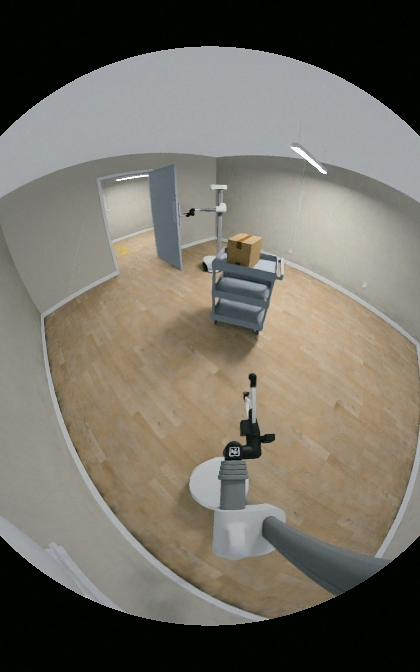

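Call:
move:
  blocking: false
  r1: {"base": {"rotate_rad": 1.34}}

Call:
wait:
  seconds: 3

Call:
move:
  blocking: false
  r1: {"base": {"translate_m": -1.3, "strafe_m": -1.5}}

Call:
wait:
  seconds: 9
  cameras: ["r1_head_camera", "r1_head_left_camera", "r1_head_right_camera"]

Scene clock: 476.97 s.
move: r1 moving
r1.base_odometry: x=-5.496 y=-0.975 heading=+0.200
r1.turned_by_wheels: +0.253
r1.turned_by_imu: +0.253
r1.base_tilt: forward=-1.6 right=+1.3
r1.lidar_m: 1.64 3.72 1.33 0.90 0.83 0.87 1.21 2.08 2.15 2.80 3.84 1.56
r1.base_status: rotate_rad moving
r1.joint_positions: lift_m=+0.678 arm_m=+0.000 wrist_yaw_rad=+0.002 wrist_pitch_rad=+0.002 wrist_roll_rad=+1.568 gripper_m=+0.120
r1.joint_status: not commanded
r1.measured_speeds: translate_m=+0.002 strafe_m=+0.000 rotate_rad=+0.976 lift_m=+0.000 arm_m=+0.000 wrist_yaw_rad=+0.000 wrist_pitch_rad=+0.000 wrist_roll_rad=+0.000
r1.motor_effort: lift_m=+23(24) arm_m=-4(4) wheel_0=-6(10) wheel_1=-8(8) wheel_2=-8(8)
r1.servo_current: wrist_yaw_rad=46(65) wrist_pitch_rad=46(52) wrist_roll_rad=52(59) gripper_m=46(46)
r1.hand_pose: x=+0.4595 y=-0.0869 z=+0.8552 quat_wxyz=(+0.708, +0.706, +0.001, +0.000) (m; r1's base frame)
r1.wrist_depth_mm: - - - - - - 1182 / - - - 1336 - - 1229 / - - - 1464 1708 1537 1205 / - - - - - 1756 1229 / - - - - - 1808 1229 / - - - - - 213 1255 / - - - 145 - 1863 1255
r2: as last shown
r2.lidar_m: 0.57 2.62 3.22 1.19 1.26 3.34 1.82 1.54 1.53 1.69 1.41 0.89
r2.motor_effort: lift_m=+20(20) arm_m=-5(5) wheel_0=+25(26) wheel_1=+4(4) wheel_2=+16(16)
r2.servo_current: wrist_yaw_rad=104(124) wrist_pitch_rad=46(46) wrist_roll_rad=65(65) gripper_m=85(85)
r2.contact_limits: arm_m 0; translate_m 0.8
r2.wrist_depth_mm: - 200 158 281 332 - - / - 201 216 279 330 394 - / - 206 218 273 332 394 - / - 201 162 281 332 394 - / - 206 164 272 334 392 - / - 194 177 180 330 397 - / - 201 222 - 135 - -
pictures: none

Scene clock: 478.40 s.
earlier move: r1 done
r1.base_odometry: x=-5.496 y=-0.975 heading=+1.287
r1.turned_by_wheels: +1.087
r1.turned_by_imu: +1.093
r1.base_tilt: forward=-1.6 right=+1.3
r1.lidar_m: 1.29 0.90 0.83 0.85 1.23 2.05 2.12 2.91 3.87 1.56 1.65 3.72
r1.base_status: done
r1.joint_positions: lift_m=+0.678 arm_m=+0.000 wrist_yaw_rad=+0.002 wrist_pitch_rad=+0.002 wrist_roll_rad=+1.568 gripper_m=+0.120
r1.joint_status: not commanded
r1.measured_speeds: all 0
r1.motor_effort: lift_m=+23(24) arm_m=-4(4) wheel_0=-2(10) wheel_1=+0(9) wheel_2=-1(9)
r1.servo_current: wrist_yaw_rad=46(65) wrist_pitch_rad=46(52) wrist_roll_rad=65(65) gripper_m=46(52)
r1.hand_pose: x=+0.4595 y=-0.0869 z=+0.8552 quat_wxyz=(+0.708, +0.706, +0.001, +0.000) (m; r1's base frame)
r1.wrist_depth_mm: - - - - - 1708 1205 / - - - - - 1708 1182 / - - - - - 1756 1229 / - - - - - 1499 1255 / - - - - - - 1182 / - 193 - - 191 196 - / - 139 - 144 - - -
r2.base_odometry: x=-2.355 y=-0.154 heading=-2.857
r2.turned_by_wheels: +0.000
r2.turned_by_imu: +0.000
r2.base_tilt: forward=-0.7 right=+0.0
r2.lidar_m: 0.57 2.65 3.23 1.18 1.28 3.38 1.83 1.54 1.52 1.69 1.42 0.89
r2.base_status: not commanded
r2.joint_positions: lift_m=+0.890 arm_m=+0.184 wrist_yaw_rad=+0.020 wrist_pitch_rad=+0.001 wrist_roll_rad=+0.000 gripper_m=-0.029
r2.joint_status: not commanded
r2.measured_speeds: all 0
r2.on_its_own: wrist_yaw_rad is at rest, and its servo_current (117 mA) is outside its rest range (0 to 104 mA)
r2.motor_effort: lift_m=+20(20) arm_m=-4(5) wheel_0=+25(26) wheel_1=+4(5) wheel_2=+16(16)
r2.servo_current: wrist_yaw_rad=117(124) wrist_pitch_rad=39(46) wrist_roll_rad=39(65) gripper_m=85(91)
r2.contact_limits: arm_m 0; translate_m 0.8
r2.hand_pose: x=+0.6450 y=-0.0818 z=+1.0677 quat_wxyz=(+1.000, +0.000, +0.001, +0.010) (m; r2's base frame)
r2.wrist_depth_mm: - 201 158 281 332 - - / - 200 217 279 334 394 - / - 205 218 273 332 397 - / - 201 162 281 332 397 - / - 206 164 274 332 397 - / - 194 177 180 334 392 - / - 201 224 - 135 - -
wait: 1.43 of 3 s (r1 has come to rest)
pictures: none

Scene clock: 478.90 s.
move: r1 moving
r1.base_odometry: x=-5.479 y=-1.002 heading=+1.287
r1.turned_by_wheels: +0.000
r1.turned_by_imu: +0.000
r1.base_tilt: forward=-1.6 right=+1.3
r1.lidar_m: 1.36 0.95 0.85 0.90 1.27 2.05 2.13 2.89 3.84 1.53 1.63 3.69
r1.base_status: translate_m moving; strafe_m moving
r1.joint_positions: lift_m=+0.678 arm_m=+0.000 wrist_yaw_rad=+0.002 wrist_pitch_rad=+0.002 wrist_roll_rad=+1.568 gripper_m=+0.120
r1.joint_status: not commanded
r1.measured_speeds: translate_m=-0.081 strafe_m=-0.093 rotate_rad=+0.003 lift_m=+0.000 arm_m=+0.000 wrist_yaw_rad=+0.000 wrist_pitch_rad=+0.000 wrist_roll_rad=+0.000
r1.motor_effort: lift_m=+23(24) arm_m=-4(4) wheel_0=+5(8) wheel_1=-10(11) wheel_2=+4(7)
r1.servo_current: wrist_yaw_rad=52(65) wrist_pitch_rad=46(52) wrist_roll_rad=33(59) gripper_m=39(46)
r1.hand_pose: x=+0.4595 y=-0.0869 z=+0.8552 quat_wxyz=(+0.708, +0.706, +0.001, +0.000) (m; r1's base frame)
r1.wrist_depth_mm: - - - - - 1708 1182 / - - - - - 1708 1205 / - - - - - 1756 1229 / - - - - - 1618 1229 / - - - - - - 1255 / - 193 - - 190 196 - / - 139 - 145 - - -
r2.base_odometry: x=-2.355 y=-0.154 heading=-2.857
r2.turned_by_wheels: +0.000
r2.turned_by_imu: +0.000
r2.base_tilt: forward=-0.7 right=+0.0
r2.lidar_m: 0.58 2.59 3.22 1.15 1.25 3.37 1.80 1.52 1.52 1.70 1.40 0.89
r2.base_status: not commanded
r2.joint_positions: lift_m=+0.890 arm_m=+0.184 wrist_yaw_rad=+0.020 wrist_pitch_rad=+0.001 wrist_roll_rad=+0.000 gripper_m=-0.029
r2.joint_status: not commanded
r2.measured_speeds: all 0
r2.motor_effort: lift_m=+20(20) arm_m=-5(5) wheel_0=+25(25) wheel_1=+4(5) wheel_2=+16(16)
r2.servo_current: wrist_yaw_rad=104(124) wrist_pitch_rad=39(46) wrist_roll_rad=59(59) gripper_m=85(85)
r2.contact_limits: arm_m 0; translate_m 0.8
r2.hand_pose: x=+0.6450 y=-0.0818 z=+1.0677 quat_wxyz=(+1.000, +0.000, +0.001, +0.010) (m; r2's base frame)
r2.wrist_depth_mm: - 200 158 279 332 - - / - 200 216 279 332 397 - / - 206 218 273 334 397 - / - 202 162 279 332 394 - / - 206 164 273 332 394 - / - 193 177 181 334 394 - / - 200 223 - 135 - -
pictures: none

Scene clock: 486.50 s.
earlier move: r1 done
r1.base_odometry: x=-4.420 y=-2.643 heading=+1.287
r1.turned_by_wheels: +0.000
r1.turned_by_imu: -0.012
r1.base_tilt: forward=-1.6 right=+1.2
r1.lidar_m: 1.12 2.93 2.72 2.42 1.73 1.61 1.69 2.04 1.93 2.01 2.66 1.18
r1.base_status: done
r1.joint_positions: lift_m=+0.678 arm_m=+0.000 wrist_yaw_rad=+0.002 wrist_pitch_rad=+0.002 wrist_roll_rad=+1.568 gripper_m=+0.120
r1.joint_status: not commanded
r1.measured_speeds: all 0
r1.motor_effort: lift_m=+23(24) arm_m=-4(4) wheel_0=+1(8) wheel_1=+1(12) wheel_2=+0(8)
r1.servo_current: wrist_yaw_rad=46(72) wrist_pitch_rad=39(52) wrist_roll_rad=46(72) gripper_m=39(52)
r1.hand_pose: x=+0.4595 y=-0.0869 z=+0.8552 quat_wxyz=(+0.708, +0.706, +0.001, +0.000) (m; r1's base frame)
r1.wrist_depth_mm: - - - - - 1708 1205 / - - - - 991 991 960 / - - - 1182 - 1537 991 / - - - 1205 - - 991 / - - - - - 1756 1205 / - - - - - 213 1229 / - - - 145 - 1863 1255
r2.base_odometry: x=-2.355 y=-0.154 heading=-2.857
r2.turned_by_wheels: +0.000
r2.turned_by_imu: +0.001
r2.base_tilt: forward=-0.7 right=+0.0
r2.lidar_m: 0.59 2.60 3.22 1.17 1.28 3.35 1.82 1.54 1.53 1.67 1.41 0.89
r2.base_status: not commanded
r2.joint_positions: lift_m=+0.890 arm_m=+0.184 wrist_yaw_rad=+0.020 wrist_pitch_rad=+0.001 wrist_roll_rad=+0.000 gripper_m=-0.029
r2.joint_status: not commanded
r2.measured_speeds: all 0
r2.motor_effort: lift_m=+20(20) arm_m=-4(5) wheel_0=+26(26) wheel_1=+4(5) wheel_2=+16(17)
r2.servo_current: wrist_yaw_rad=104(124) wrist_pitch_rad=33(52) wrist_roll_rad=46(65) gripper_m=78(98)
r2.contact_limits: arm_m 0; translate_m 0.8
r2.hand_pose: x=+0.6450 y=-0.0818 z=+1.0677 quat_wxyz=(+1.000, +0.000, +0.001, +0.010) (m; r2's base frame)
r2.wrist_depth_mm: - 200 158 282 332 - - / - 202 218 281 332 392 - / - 206 218 273 330 392 - / - 202 161 281 332 394 - / - 205 164 273 332 394 - / - 193 177 180 332 397 - / - 201 222 - 135 - -
wait: 7.60 of 9 s (r1 has come to rest)
pictures: r1_head_camera, r1_head_left_camera, r1_head_right_camera
Images, in order (width x height): r1_head_camera 420x560, r1_head_left_camera 420x672, r1_head_right_camera 420x672.

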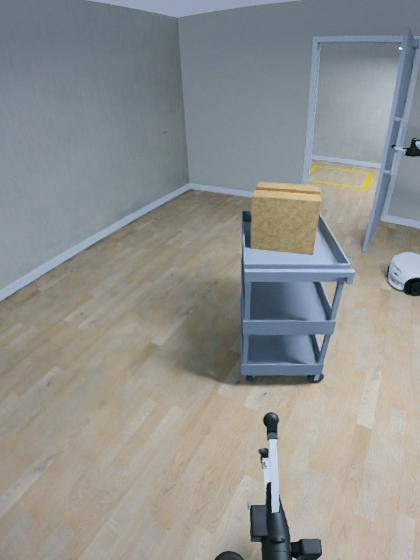

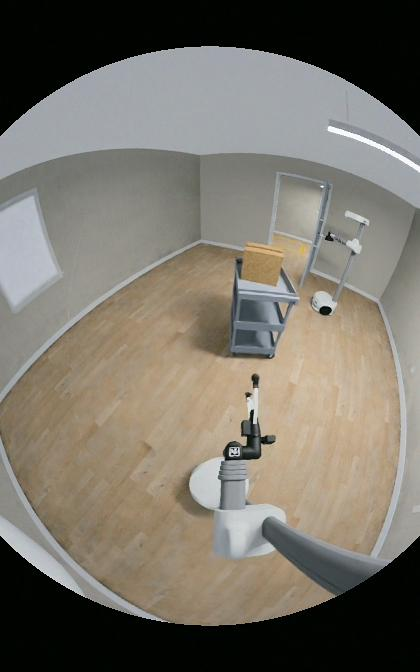

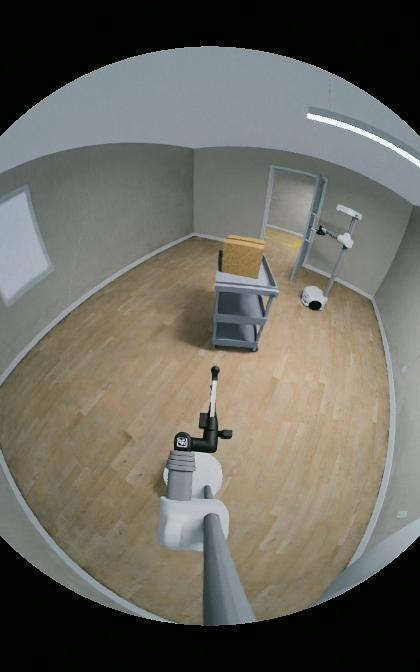

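Call:
move:
  blocking: false
  r1: {"base": {"rotate_rad": -0.09}}

Call:
wait:
  seconds: 1.5

Call:
move:
  blocking: false
  r1: {"base": {"translate_m": 0.4, "strafe_m": -0.07}}

Call:
wait:
  seconds: 4
  cameras: ["r1_head_camera", "r1_wrist_camera"]

Scene clock: 508.47 s.
move: r1 moving
r1.base_odometry: x=-4.420 y=-2.643 heading=+1.197
r1.turned_by_wheels: -0.090
r1.turned_by_imu: -0.090
r1.base_tilt: forward=-1.6 right=+1.3
r1.lidar_m: 1.12 3.03 2.73 2.70 1.79 1.62 1.67 2.11 1.95 1.97 2.49 1.18
r1.base_status: rotate_rad moving
r1.joint_positions: lift_m=+0.678 arm_m=+0.000 wrist_yaw_rad=+0.002 wrist_pitch_rad=+0.002 wrist_roll_rad=+1.568 gripper_m=+0.120
r1.joint_status: not commanded
r1.measured_speeds: all 0
r1.motor_effort: lift_m=+23(24) arm_m=-4(4) wheel_0=-1(7) wheel_1=+0(6) wheel_2=+0(6)
r1.servo_current: wrist_yaw_rad=52(59) wrist_pitch_rad=46(46) wrist_roll_rad=46(59) gripper_m=46(46)
r1.hand_pose: x=+0.4594 y=-0.0870 z=+0.8552 quat_wxyz=(+0.708, +0.706, +0.001, +0.000) (m; r1's base frame)
r1.wrist_depth_mm: - - - - - 1661 1182 / - - - - - 1708 1138 / - - - - - 1537 1042 / - - - 1205 - 1576 1042 / - - - - - 1576 1078 / - - - - - 213 1229 / - - - 145 - 1921 1255
r2: as last shown
r2.turned_by_imu: +0.000
r2.lidar_m: 0.57 2.61 3.21 1.16 1.28 3.40 1.82 1.53 1.50 1.69 1.40 0.92
r2.on_its_own: wrist_yaw_rad is at rest, and its servo_current (111 mA) is outside its rest range (0 to 104 mA)
r2.motor_effort: lift_m=+20(20) arm_m=-5(5) wheel_0=+25(25) wheel_1=+4(4) wheel_2=+16(16)
r2.servo_current: wrist_yaw_rad=111(124) wrist_pitch_rad=39(46) wrist_roll_rad=39(59) gripper_m=85(91)
r2.contact_limits: arm_m 0; translate_m 0.8
r2.wrist_depth_mm: - 200 158 279 330 - - / - 201 217 281 332 397 - / - 206 218 274 332 394 - / - 201 162 281 332 397 - / - 206 164 273 330 394 - / - 193 177 180 332 394 - / - 201 223 - 135 - -
pictures: none

Scene clock: 508.70 s.
earlier move: r1 done
r1.base_odometry: x=-4.420 y=-2.643 heading=+1.197
r1.turned_by_wheels: +0.000
r1.turned_by_imu: +0.000
r1.base_tilt: forward=-1.6 right=+1.3
r1.lidar_m: 1.11 3.03 2.74 2.69 1.77 1.63 1.66 2.08 1.94 1.95 2.47 1.19
r1.base_status: done
r1.joint_positions: lift_m=+0.678 arm_m=+0.000 wrist_yaw_rad=+0.002 wrist_pitch_rad=+0.002 wrist_roll_rad=+1.568 gripper_m=+0.120
r1.joint_status: not commanded
r1.measured_speeds: all 0
r1.motor_effort: lift_m=+23(24) arm_m=-4(4) wheel_0=+1(7) wheel_1=+1(6) wheel_2=+1(6)
r1.servo_current: wrist_yaw_rad=46(59) wrist_pitch_rad=39(46) wrist_roll_rad=46(59) gripper_m=46(46)
r1.hand_pose: x=+0.4594 y=-0.0870 z=+0.8552 quat_wxyz=(+0.708, +0.706, +0.001, +0.000) (m; r1's base frame)
r1.wrist_depth_mm: - - - - - 1661 1182 / - - - - - 1708 1138 / - - - - - 1576 1042 / - - - 1205 - 1537 1060 / - - - - - 1576 1078 / - - - - - 213 1255 / - - - 145 - 1921 1229
r2.base_odometry: x=-2.355 y=-0.154 heading=-2.857
r2.turned_by_wheels: +0.000
r2.turned_by_imu: +0.000
r2.base_tilt: forward=-0.7 right=+0.0
r2.lidar_m: 0.54 2.66 3.21 1.18 1.26 3.39 1.84 1.53 1.52 1.67 1.41 0.89
r2.base_status: not commanded
r2.joint_positions: lift_m=+0.890 arm_m=+0.184 wrist_yaw_rad=+0.020 wrist_pitch_rad=+0.001 wrist_roll_rad=+0.000 gripper_m=-0.029
r2.joint_status: not commanded
r2.measured_speeds: all 0
r2.motor_effort: lift_m=+20(20) arm_m=-5(5) wheel_0=+25(25) wheel_1=+4(4) wheel_2=+16(16)
r2.servo_current: wrist_yaw_rad=98(124) wrist_pitch_rad=46(46) wrist_roll_rad=46(59) gripper_m=85(91)
r2.contact_limits: arm_m 0; translate_m 0.8
r2.hand_pose: x=+0.6450 y=-0.0818 z=+1.0677 quat_wxyz=(+1.000, +0.000, +0.001, +0.010) (m; r2's base frame)
r2.wrist_depth_mm: - 200 158 279 334 - - / - 201 217 279 332 392 - / - 205 218 272 332 394 - / - 202 161 281 332 394 - / - 206 164 274 332 397 - / - 193 177 181 332 397 - / - 201 223 - 135 - -
wait: 0.23 of 1.5 s (r1 has come to rest)
pictures: none

Scene clock: 509.20 s.
move: r1 moving
r1.base_odometry: x=-4.404 y=-2.616 heading=+1.198
r1.turned_by_wheels: +0.000
r1.turned_by_imu: +0.000
r1.base_tilt: forward=-1.6 right=+1.3
r1.lidar_m: 1.09 3.04 2.74 2.73 1.82 1.66 1.69 2.12 1.94 1.98 2.50 1.20
r1.base_status: translate_m moving; strafe_m moving
r1.joint_positions: lift_m=+0.678 arm_m=+0.000 wrist_yaw_rad=+0.002 wrist_pitch_rad=+0.002 wrist_roll_rad=+1.568 gripper_m=+0.120
r1.joint_status: not commanded
r1.measured_speeds: translate_m=+0.121 strafe_m=-0.021 rotate_rad=-0.001 lift_m=+0.000 arm_m=+0.000 wrist_yaw_rad=+0.000 wrist_pitch_rad=+0.000 wrist_roll_rad=+0.000
r1.motor_effort: lift_m=+24(24) arm_m=-4(4) wheel_0=+8(9) wheel_1=+5(6) wheel_2=-9(9)
r1.servo_current: wrist_yaw_rad=46(72) wrist_pitch_rad=39(46) wrist_roll_rad=52(52) gripper_m=39(46)
r1.hand_pose: x=+0.4594 y=-0.0870 z=+0.8552 quat_wxyz=(+0.708, +0.706, +0.001, +0.000) (m; r1's base frame)
r1.wrist_depth_mm: - - - - - 1708 1205 / - - - - - 1708 1138 / - - - - - 1618 976 / - - - 1182 - 1430 976 / - - - 1182 - 960 1025 / - - - - - 213 1281 / - - - 145 - 1983 1229
r2: as last shown
r2.lidar_m: 0.58 2.63 3.22 1.20 1.24 3.39 1.83 1.52 1.51 1.71 1.41 0.89
r2.servo_current: wrist_yaw_rad=111(117) wrist_pitch_rad=39(52) wrist_roll_rad=39(59) gripper_m=78(85)
r2.contact_limits: arm_m 0; translate_m 0.8
r2.wrist_depth_mm: - 201 158 279 330 - - / - 200 217 279 332 397 - / - 205 218 274 332 392 - / - 202 161 281 332 394 - / - 206 164 273 332 394 - / - 194 177 180 332 394 - / - 200 222 - 135 - -
pictures: none

Scene clock: 511.53 s.
earlier move: r1 done
r1.base_odometry: x=-4.209 y=-2.296 heading=+1.198
r1.turned_by_wheels: +0.000
r1.turned_by_imu: +0.000
r1.base_tilt: forward=-1.6 right=+1.3
r1.lidar_m: 0.72 2.92 2.67 2.69 2.19 2.02 2.07 2.23 2.01 2.06 2.60 0.77
r1.base_status: done
r1.joint_positions: lift_m=+0.678 arm_m=+0.000 wrist_yaw_rad=+0.002 wrist_pitch_rad=+0.002 wrist_roll_rad=+1.568 gripper_m=+0.120
r1.joint_status: not commanded
r1.measured_speeds: all 0
r1.motor_effort: lift_m=+23(24) arm_m=-3(4) wheel_0=+1(9) wheel_1=+2(6) wheel_2=+1(10)
r1.servo_current: wrist_yaw_rad=52(72) wrist_pitch_rad=39(52) wrist_roll_rad=39(72) gripper_m=46(46)
r1.hand_pose: x=+0.4594 y=-0.0870 z=+0.8552 quat_wxyz=(+0.708, +0.706, +0.001, +0.000) (m; r1's base frame)
r1.wrist_depth_mm: - - - - - 1661 1205 / - - - 615 - 768 1098 / - - - 609 - - - / - - 798 798 - - 597 / - - 820 798 - - 591 / - - 831 585 195 213 591 / - - - 145 - 1756 1205
r2.base_odometry: x=-2.355 y=-0.154 heading=-2.857
r2.turned_by_wheels: +0.000
r2.turned_by_imu: +0.000
r2.base_tilt: forward=-0.7 right=+0.0
r2.lidar_m: 0.58 2.62 3.20 1.17 1.28 3.38 1.80 1.53 1.53 1.72 1.40 0.90
r2.base_status: not commanded
r2.joint_positions: lift_m=+0.890 arm_m=+0.184 wrist_yaw_rad=+0.020 wrist_pitch_rad=+0.001 wrist_roll_rad=+0.000 gripper_m=-0.029
r2.joint_status: not commanded
r2.measured_speeds: all 0
r2.motor_effort: lift_m=+20(20) arm_m=-4(5) wheel_0=+25(26) wheel_1=+4(5) wheel_2=+16(17)
r2.servo_current: wrist_yaw_rad=104(124) wrist_pitch_rad=39(52) wrist_roll_rad=39(59) gripper_m=78(91)
r2.contact_limits: arm_m 0; translate_m 0.8
r2.hand_pose: x=+0.6450 y=-0.0818 z=+1.0677 quat_wxyz=(+1.000, +0.000, +0.001, +0.010) (m; r2's base frame)
r2.wrist_depth_mm: - 200 158 281 332 - - / - 201 218 281 332 394 - / - 206 217 273 332 394 - / - 202 161 281 332 394 - / - 205 165 273 332 397 - / - 193 177 180 334 397 - / - 201 222 - 135 - -
wait: 2.33 of 4 s (r1 has come to rest)
pictures: r1_head_camera, r1_wrist_camera
Images, in order (width x height): r1_head_camera 420x560, r1_wrist_camera 616x392.

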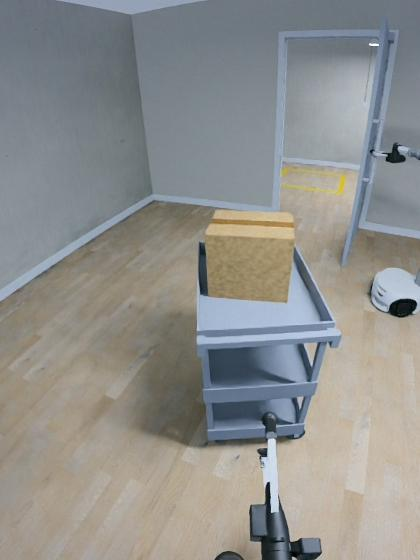

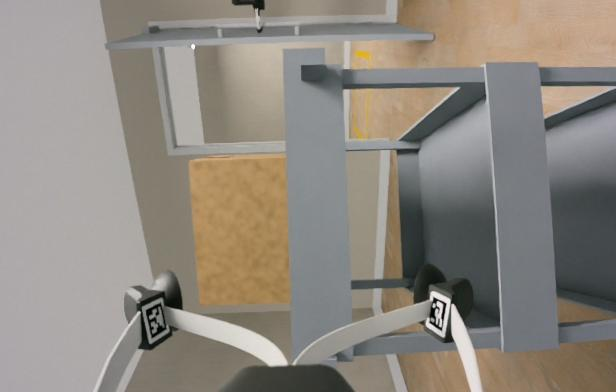

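Call:
move:
  blocking: false
  r1: {"base": {"translate_m": 0.33, "strafe_m": -0.055}, "pace": "slow"}

Call:
wait:
  seconds: 5
  cameras: ["r1_head_camera", "r1_wrist_camera"]

Scene clock: 521.17 s.
move: r1 moving
r1.base_odometry: x=-4.203 y=-2.285 heading=+1.198
r1.turned_by_wheels: +0.000
r1.turned_by_imu: +0.000
r1.base_tilt: forward=-1.6 right=+1.3
r1.lidar_m: 0.73 2.94 2.64 2.68 2.21 2.03 2.07 2.24 2.04 2.06 2.63 0.79
r1.base_status: translate_m moving; strafe_m moving
r1.joint_positions: lift_m=+0.678 arm_m=+0.000 wrist_yaw_rad=+0.002 wrist_pitch_rad=+0.002 wrist_roll_rad=+1.568 gripper_m=+0.120
r1.joint_status: not commanded
r1.measured_speeds: translate_m=+0.049 strafe_m=-0.008 rotate_rad=-0.001 lift_m=+0.000 arm_m=+0.000 wrist_yaw_rad=+0.000 wrist_pitch_rad=+0.000 wrist_roll_rad=+0.000
r1.motor_effort: lift_m=+23(23) arm_m=-4(4) wheel_0=+5(7) wheel_1=+3(5) wheel_2=-6(6)
r1.servo_current: wrist_yaw_rad=39(72) wrist_pitch_rad=39(46) wrist_roll_rad=33(52) gripper_m=39(46)
r1.hand_pose: x=+0.4594 y=-0.0870 z=+0.8552 quat_wxyz=(+0.708, +0.706, +0.001, +0.000) (m; r1's base frame)
r1.wrist_depth_mm: - - - - - 1708 1182 / - - - 597 - 603 627 / - - - 591 - - 597 / - - 798 778 - - 591 / - - 809 574 - - 585 / - - 820 569 195 213 580 / - - - 144 - 1756 1182
r2: as last shown
r2.lidar_m: 0.57 2.66 3.22 1.17 1.27 3.40 1.85 1.53 1.52 1.71 1.39 0.91
r2.motor_effort: lift_m=+20(20) arm_m=-4(5) wheel_0=+25(26) wheel_1=+4(4) wheel_2=+16(16)
r2.servo_current: wrist_yaw_rad=104(117) wrist_pitch_rad=46(46) wrist_roll_rad=46(59) gripper_m=85(85)
r2.contact_limits: arm_m 0; translate_m 0.8
r2.wrist_depth_mm: - 200 158 278 332 - - / - 200 217 281 330 392 - / - 205 218 274 332 397 - / - 202 161 281 332 394 - / - 205 164 273 334 394 - / - 193 177 180 334 397 - / - 202 223 - 135 - -
pictures: none

Scene clock: 525.27 s.
earlier move: r1 done
r1.base_odometry: x=-4.038 y=-2.009 heading=+1.198
r1.turned_by_wheels: +0.000
r1.turned_by_imu: +0.000
r1.base_tilt: forward=-1.6 right=+1.3
r1.lidar_m: 0.41 0.45 2.59 2.61 2.55 2.34 2.35 2.30 2.11 2.14 2.69 0.46
r1.base_status: done
r1.joint_positions: lift_m=+0.678 arm_m=+0.000 wrist_yaw_rad=+0.002 wrist_pitch_rad=+0.002 wrist_roll_rad=+1.568 gripper_m=+0.120
r1.joint_status: not commanded
r1.measured_speeds: all 0
r1.motor_effort: lift_m=+23(24) arm_m=-4(4) wheel_0=+3(8) wheel_1=+3(5) wheel_2=-1(6)
r1.servo_current: wrist_yaw_rad=59(78) wrist_pitch_rad=39(52) wrist_roll_rad=59(65) gripper_m=46(52)
r1.hand_pose: x=+0.4594 y=-0.0870 z=+0.8552 quat_wxyz=(+0.708, +0.706, +0.001, +0.000) (m; r1's base frame)
r1.wrist_depth_mm: - - - - 286 294 291 / - - - - 277 1708 - / - - - - 272 - - / - 473 473 - 271 - - / - 480 480 207 268 - - / - 488 492 205 197 196 - / - 500 500 144 263 - -
r2.base_odometry: x=-2.355 y=-0.154 heading=-2.857
r2.turned_by_wheels: +0.000
r2.turned_by_imu: +0.001
r2.base_tilt: forward=-0.7 right=+0.0
r2.lidar_m: 0.56 2.62 3.21 1.18 1.27 3.38 1.84 1.52 1.51 1.68 1.41 0.89
r2.base_status: not commanded
r2.joint_positions: lift_m=+0.890 arm_m=+0.184 wrist_yaw_rad=+0.020 wrist_pitch_rad=+0.001 wrist_roll_rad=+0.000 gripper_m=-0.029
r2.joint_status: not commanded
r2.measured_speeds: all 0
r2.on_its_own: wrist_yaw_rad is at rest, and its servo_current (117 mA) is outside its rest range (0 to 104 mA)
r2.motor_effort: lift_m=+20(20) arm_m=-4(5) wheel_0=+25(26) wheel_1=+4(5) wheel_2=+16(17)
r2.servo_current: wrist_yaw_rad=117(124) wrist_pitch_rad=39(46) wrist_roll_rad=46(59) gripper_m=85(91)
r2.contact_limits: arm_m 0; translate_m 0.8
r2.hand_pose: x=+0.6450 y=-0.0818 z=+1.0677 quat_wxyz=(+1.000, +0.000, +0.001, +0.010) (m; r2's base frame)
r2.wrist_depth_mm: - 200 158 279 334 - - / - 200 217 279 334 394 - / - 206 218 273 330 394 - / - 201 161 281 332 394 - / - 206 164 273 332 394 - / - 193 177 180 334 397 - / - 202 222 - 135 - -
wait: 4.10 of 5 s (r1 has come to rest)
pictures: r1_head_camera, r1_wrist_camera
Images, in order (width x height): r1_head_camera 420x560, r1_wrist_camera 616x392.

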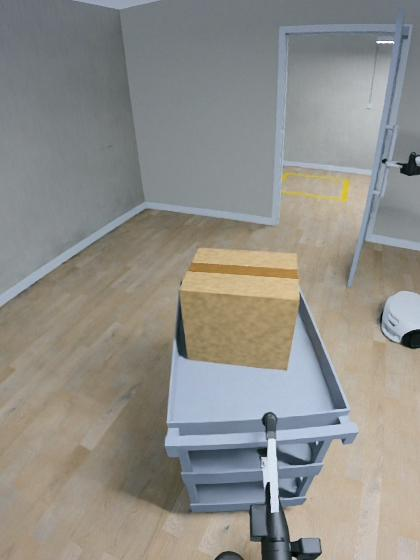

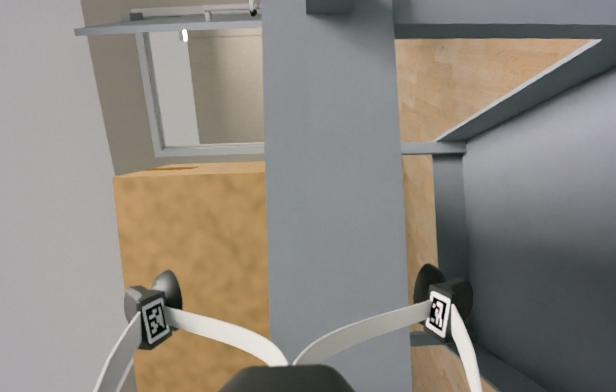

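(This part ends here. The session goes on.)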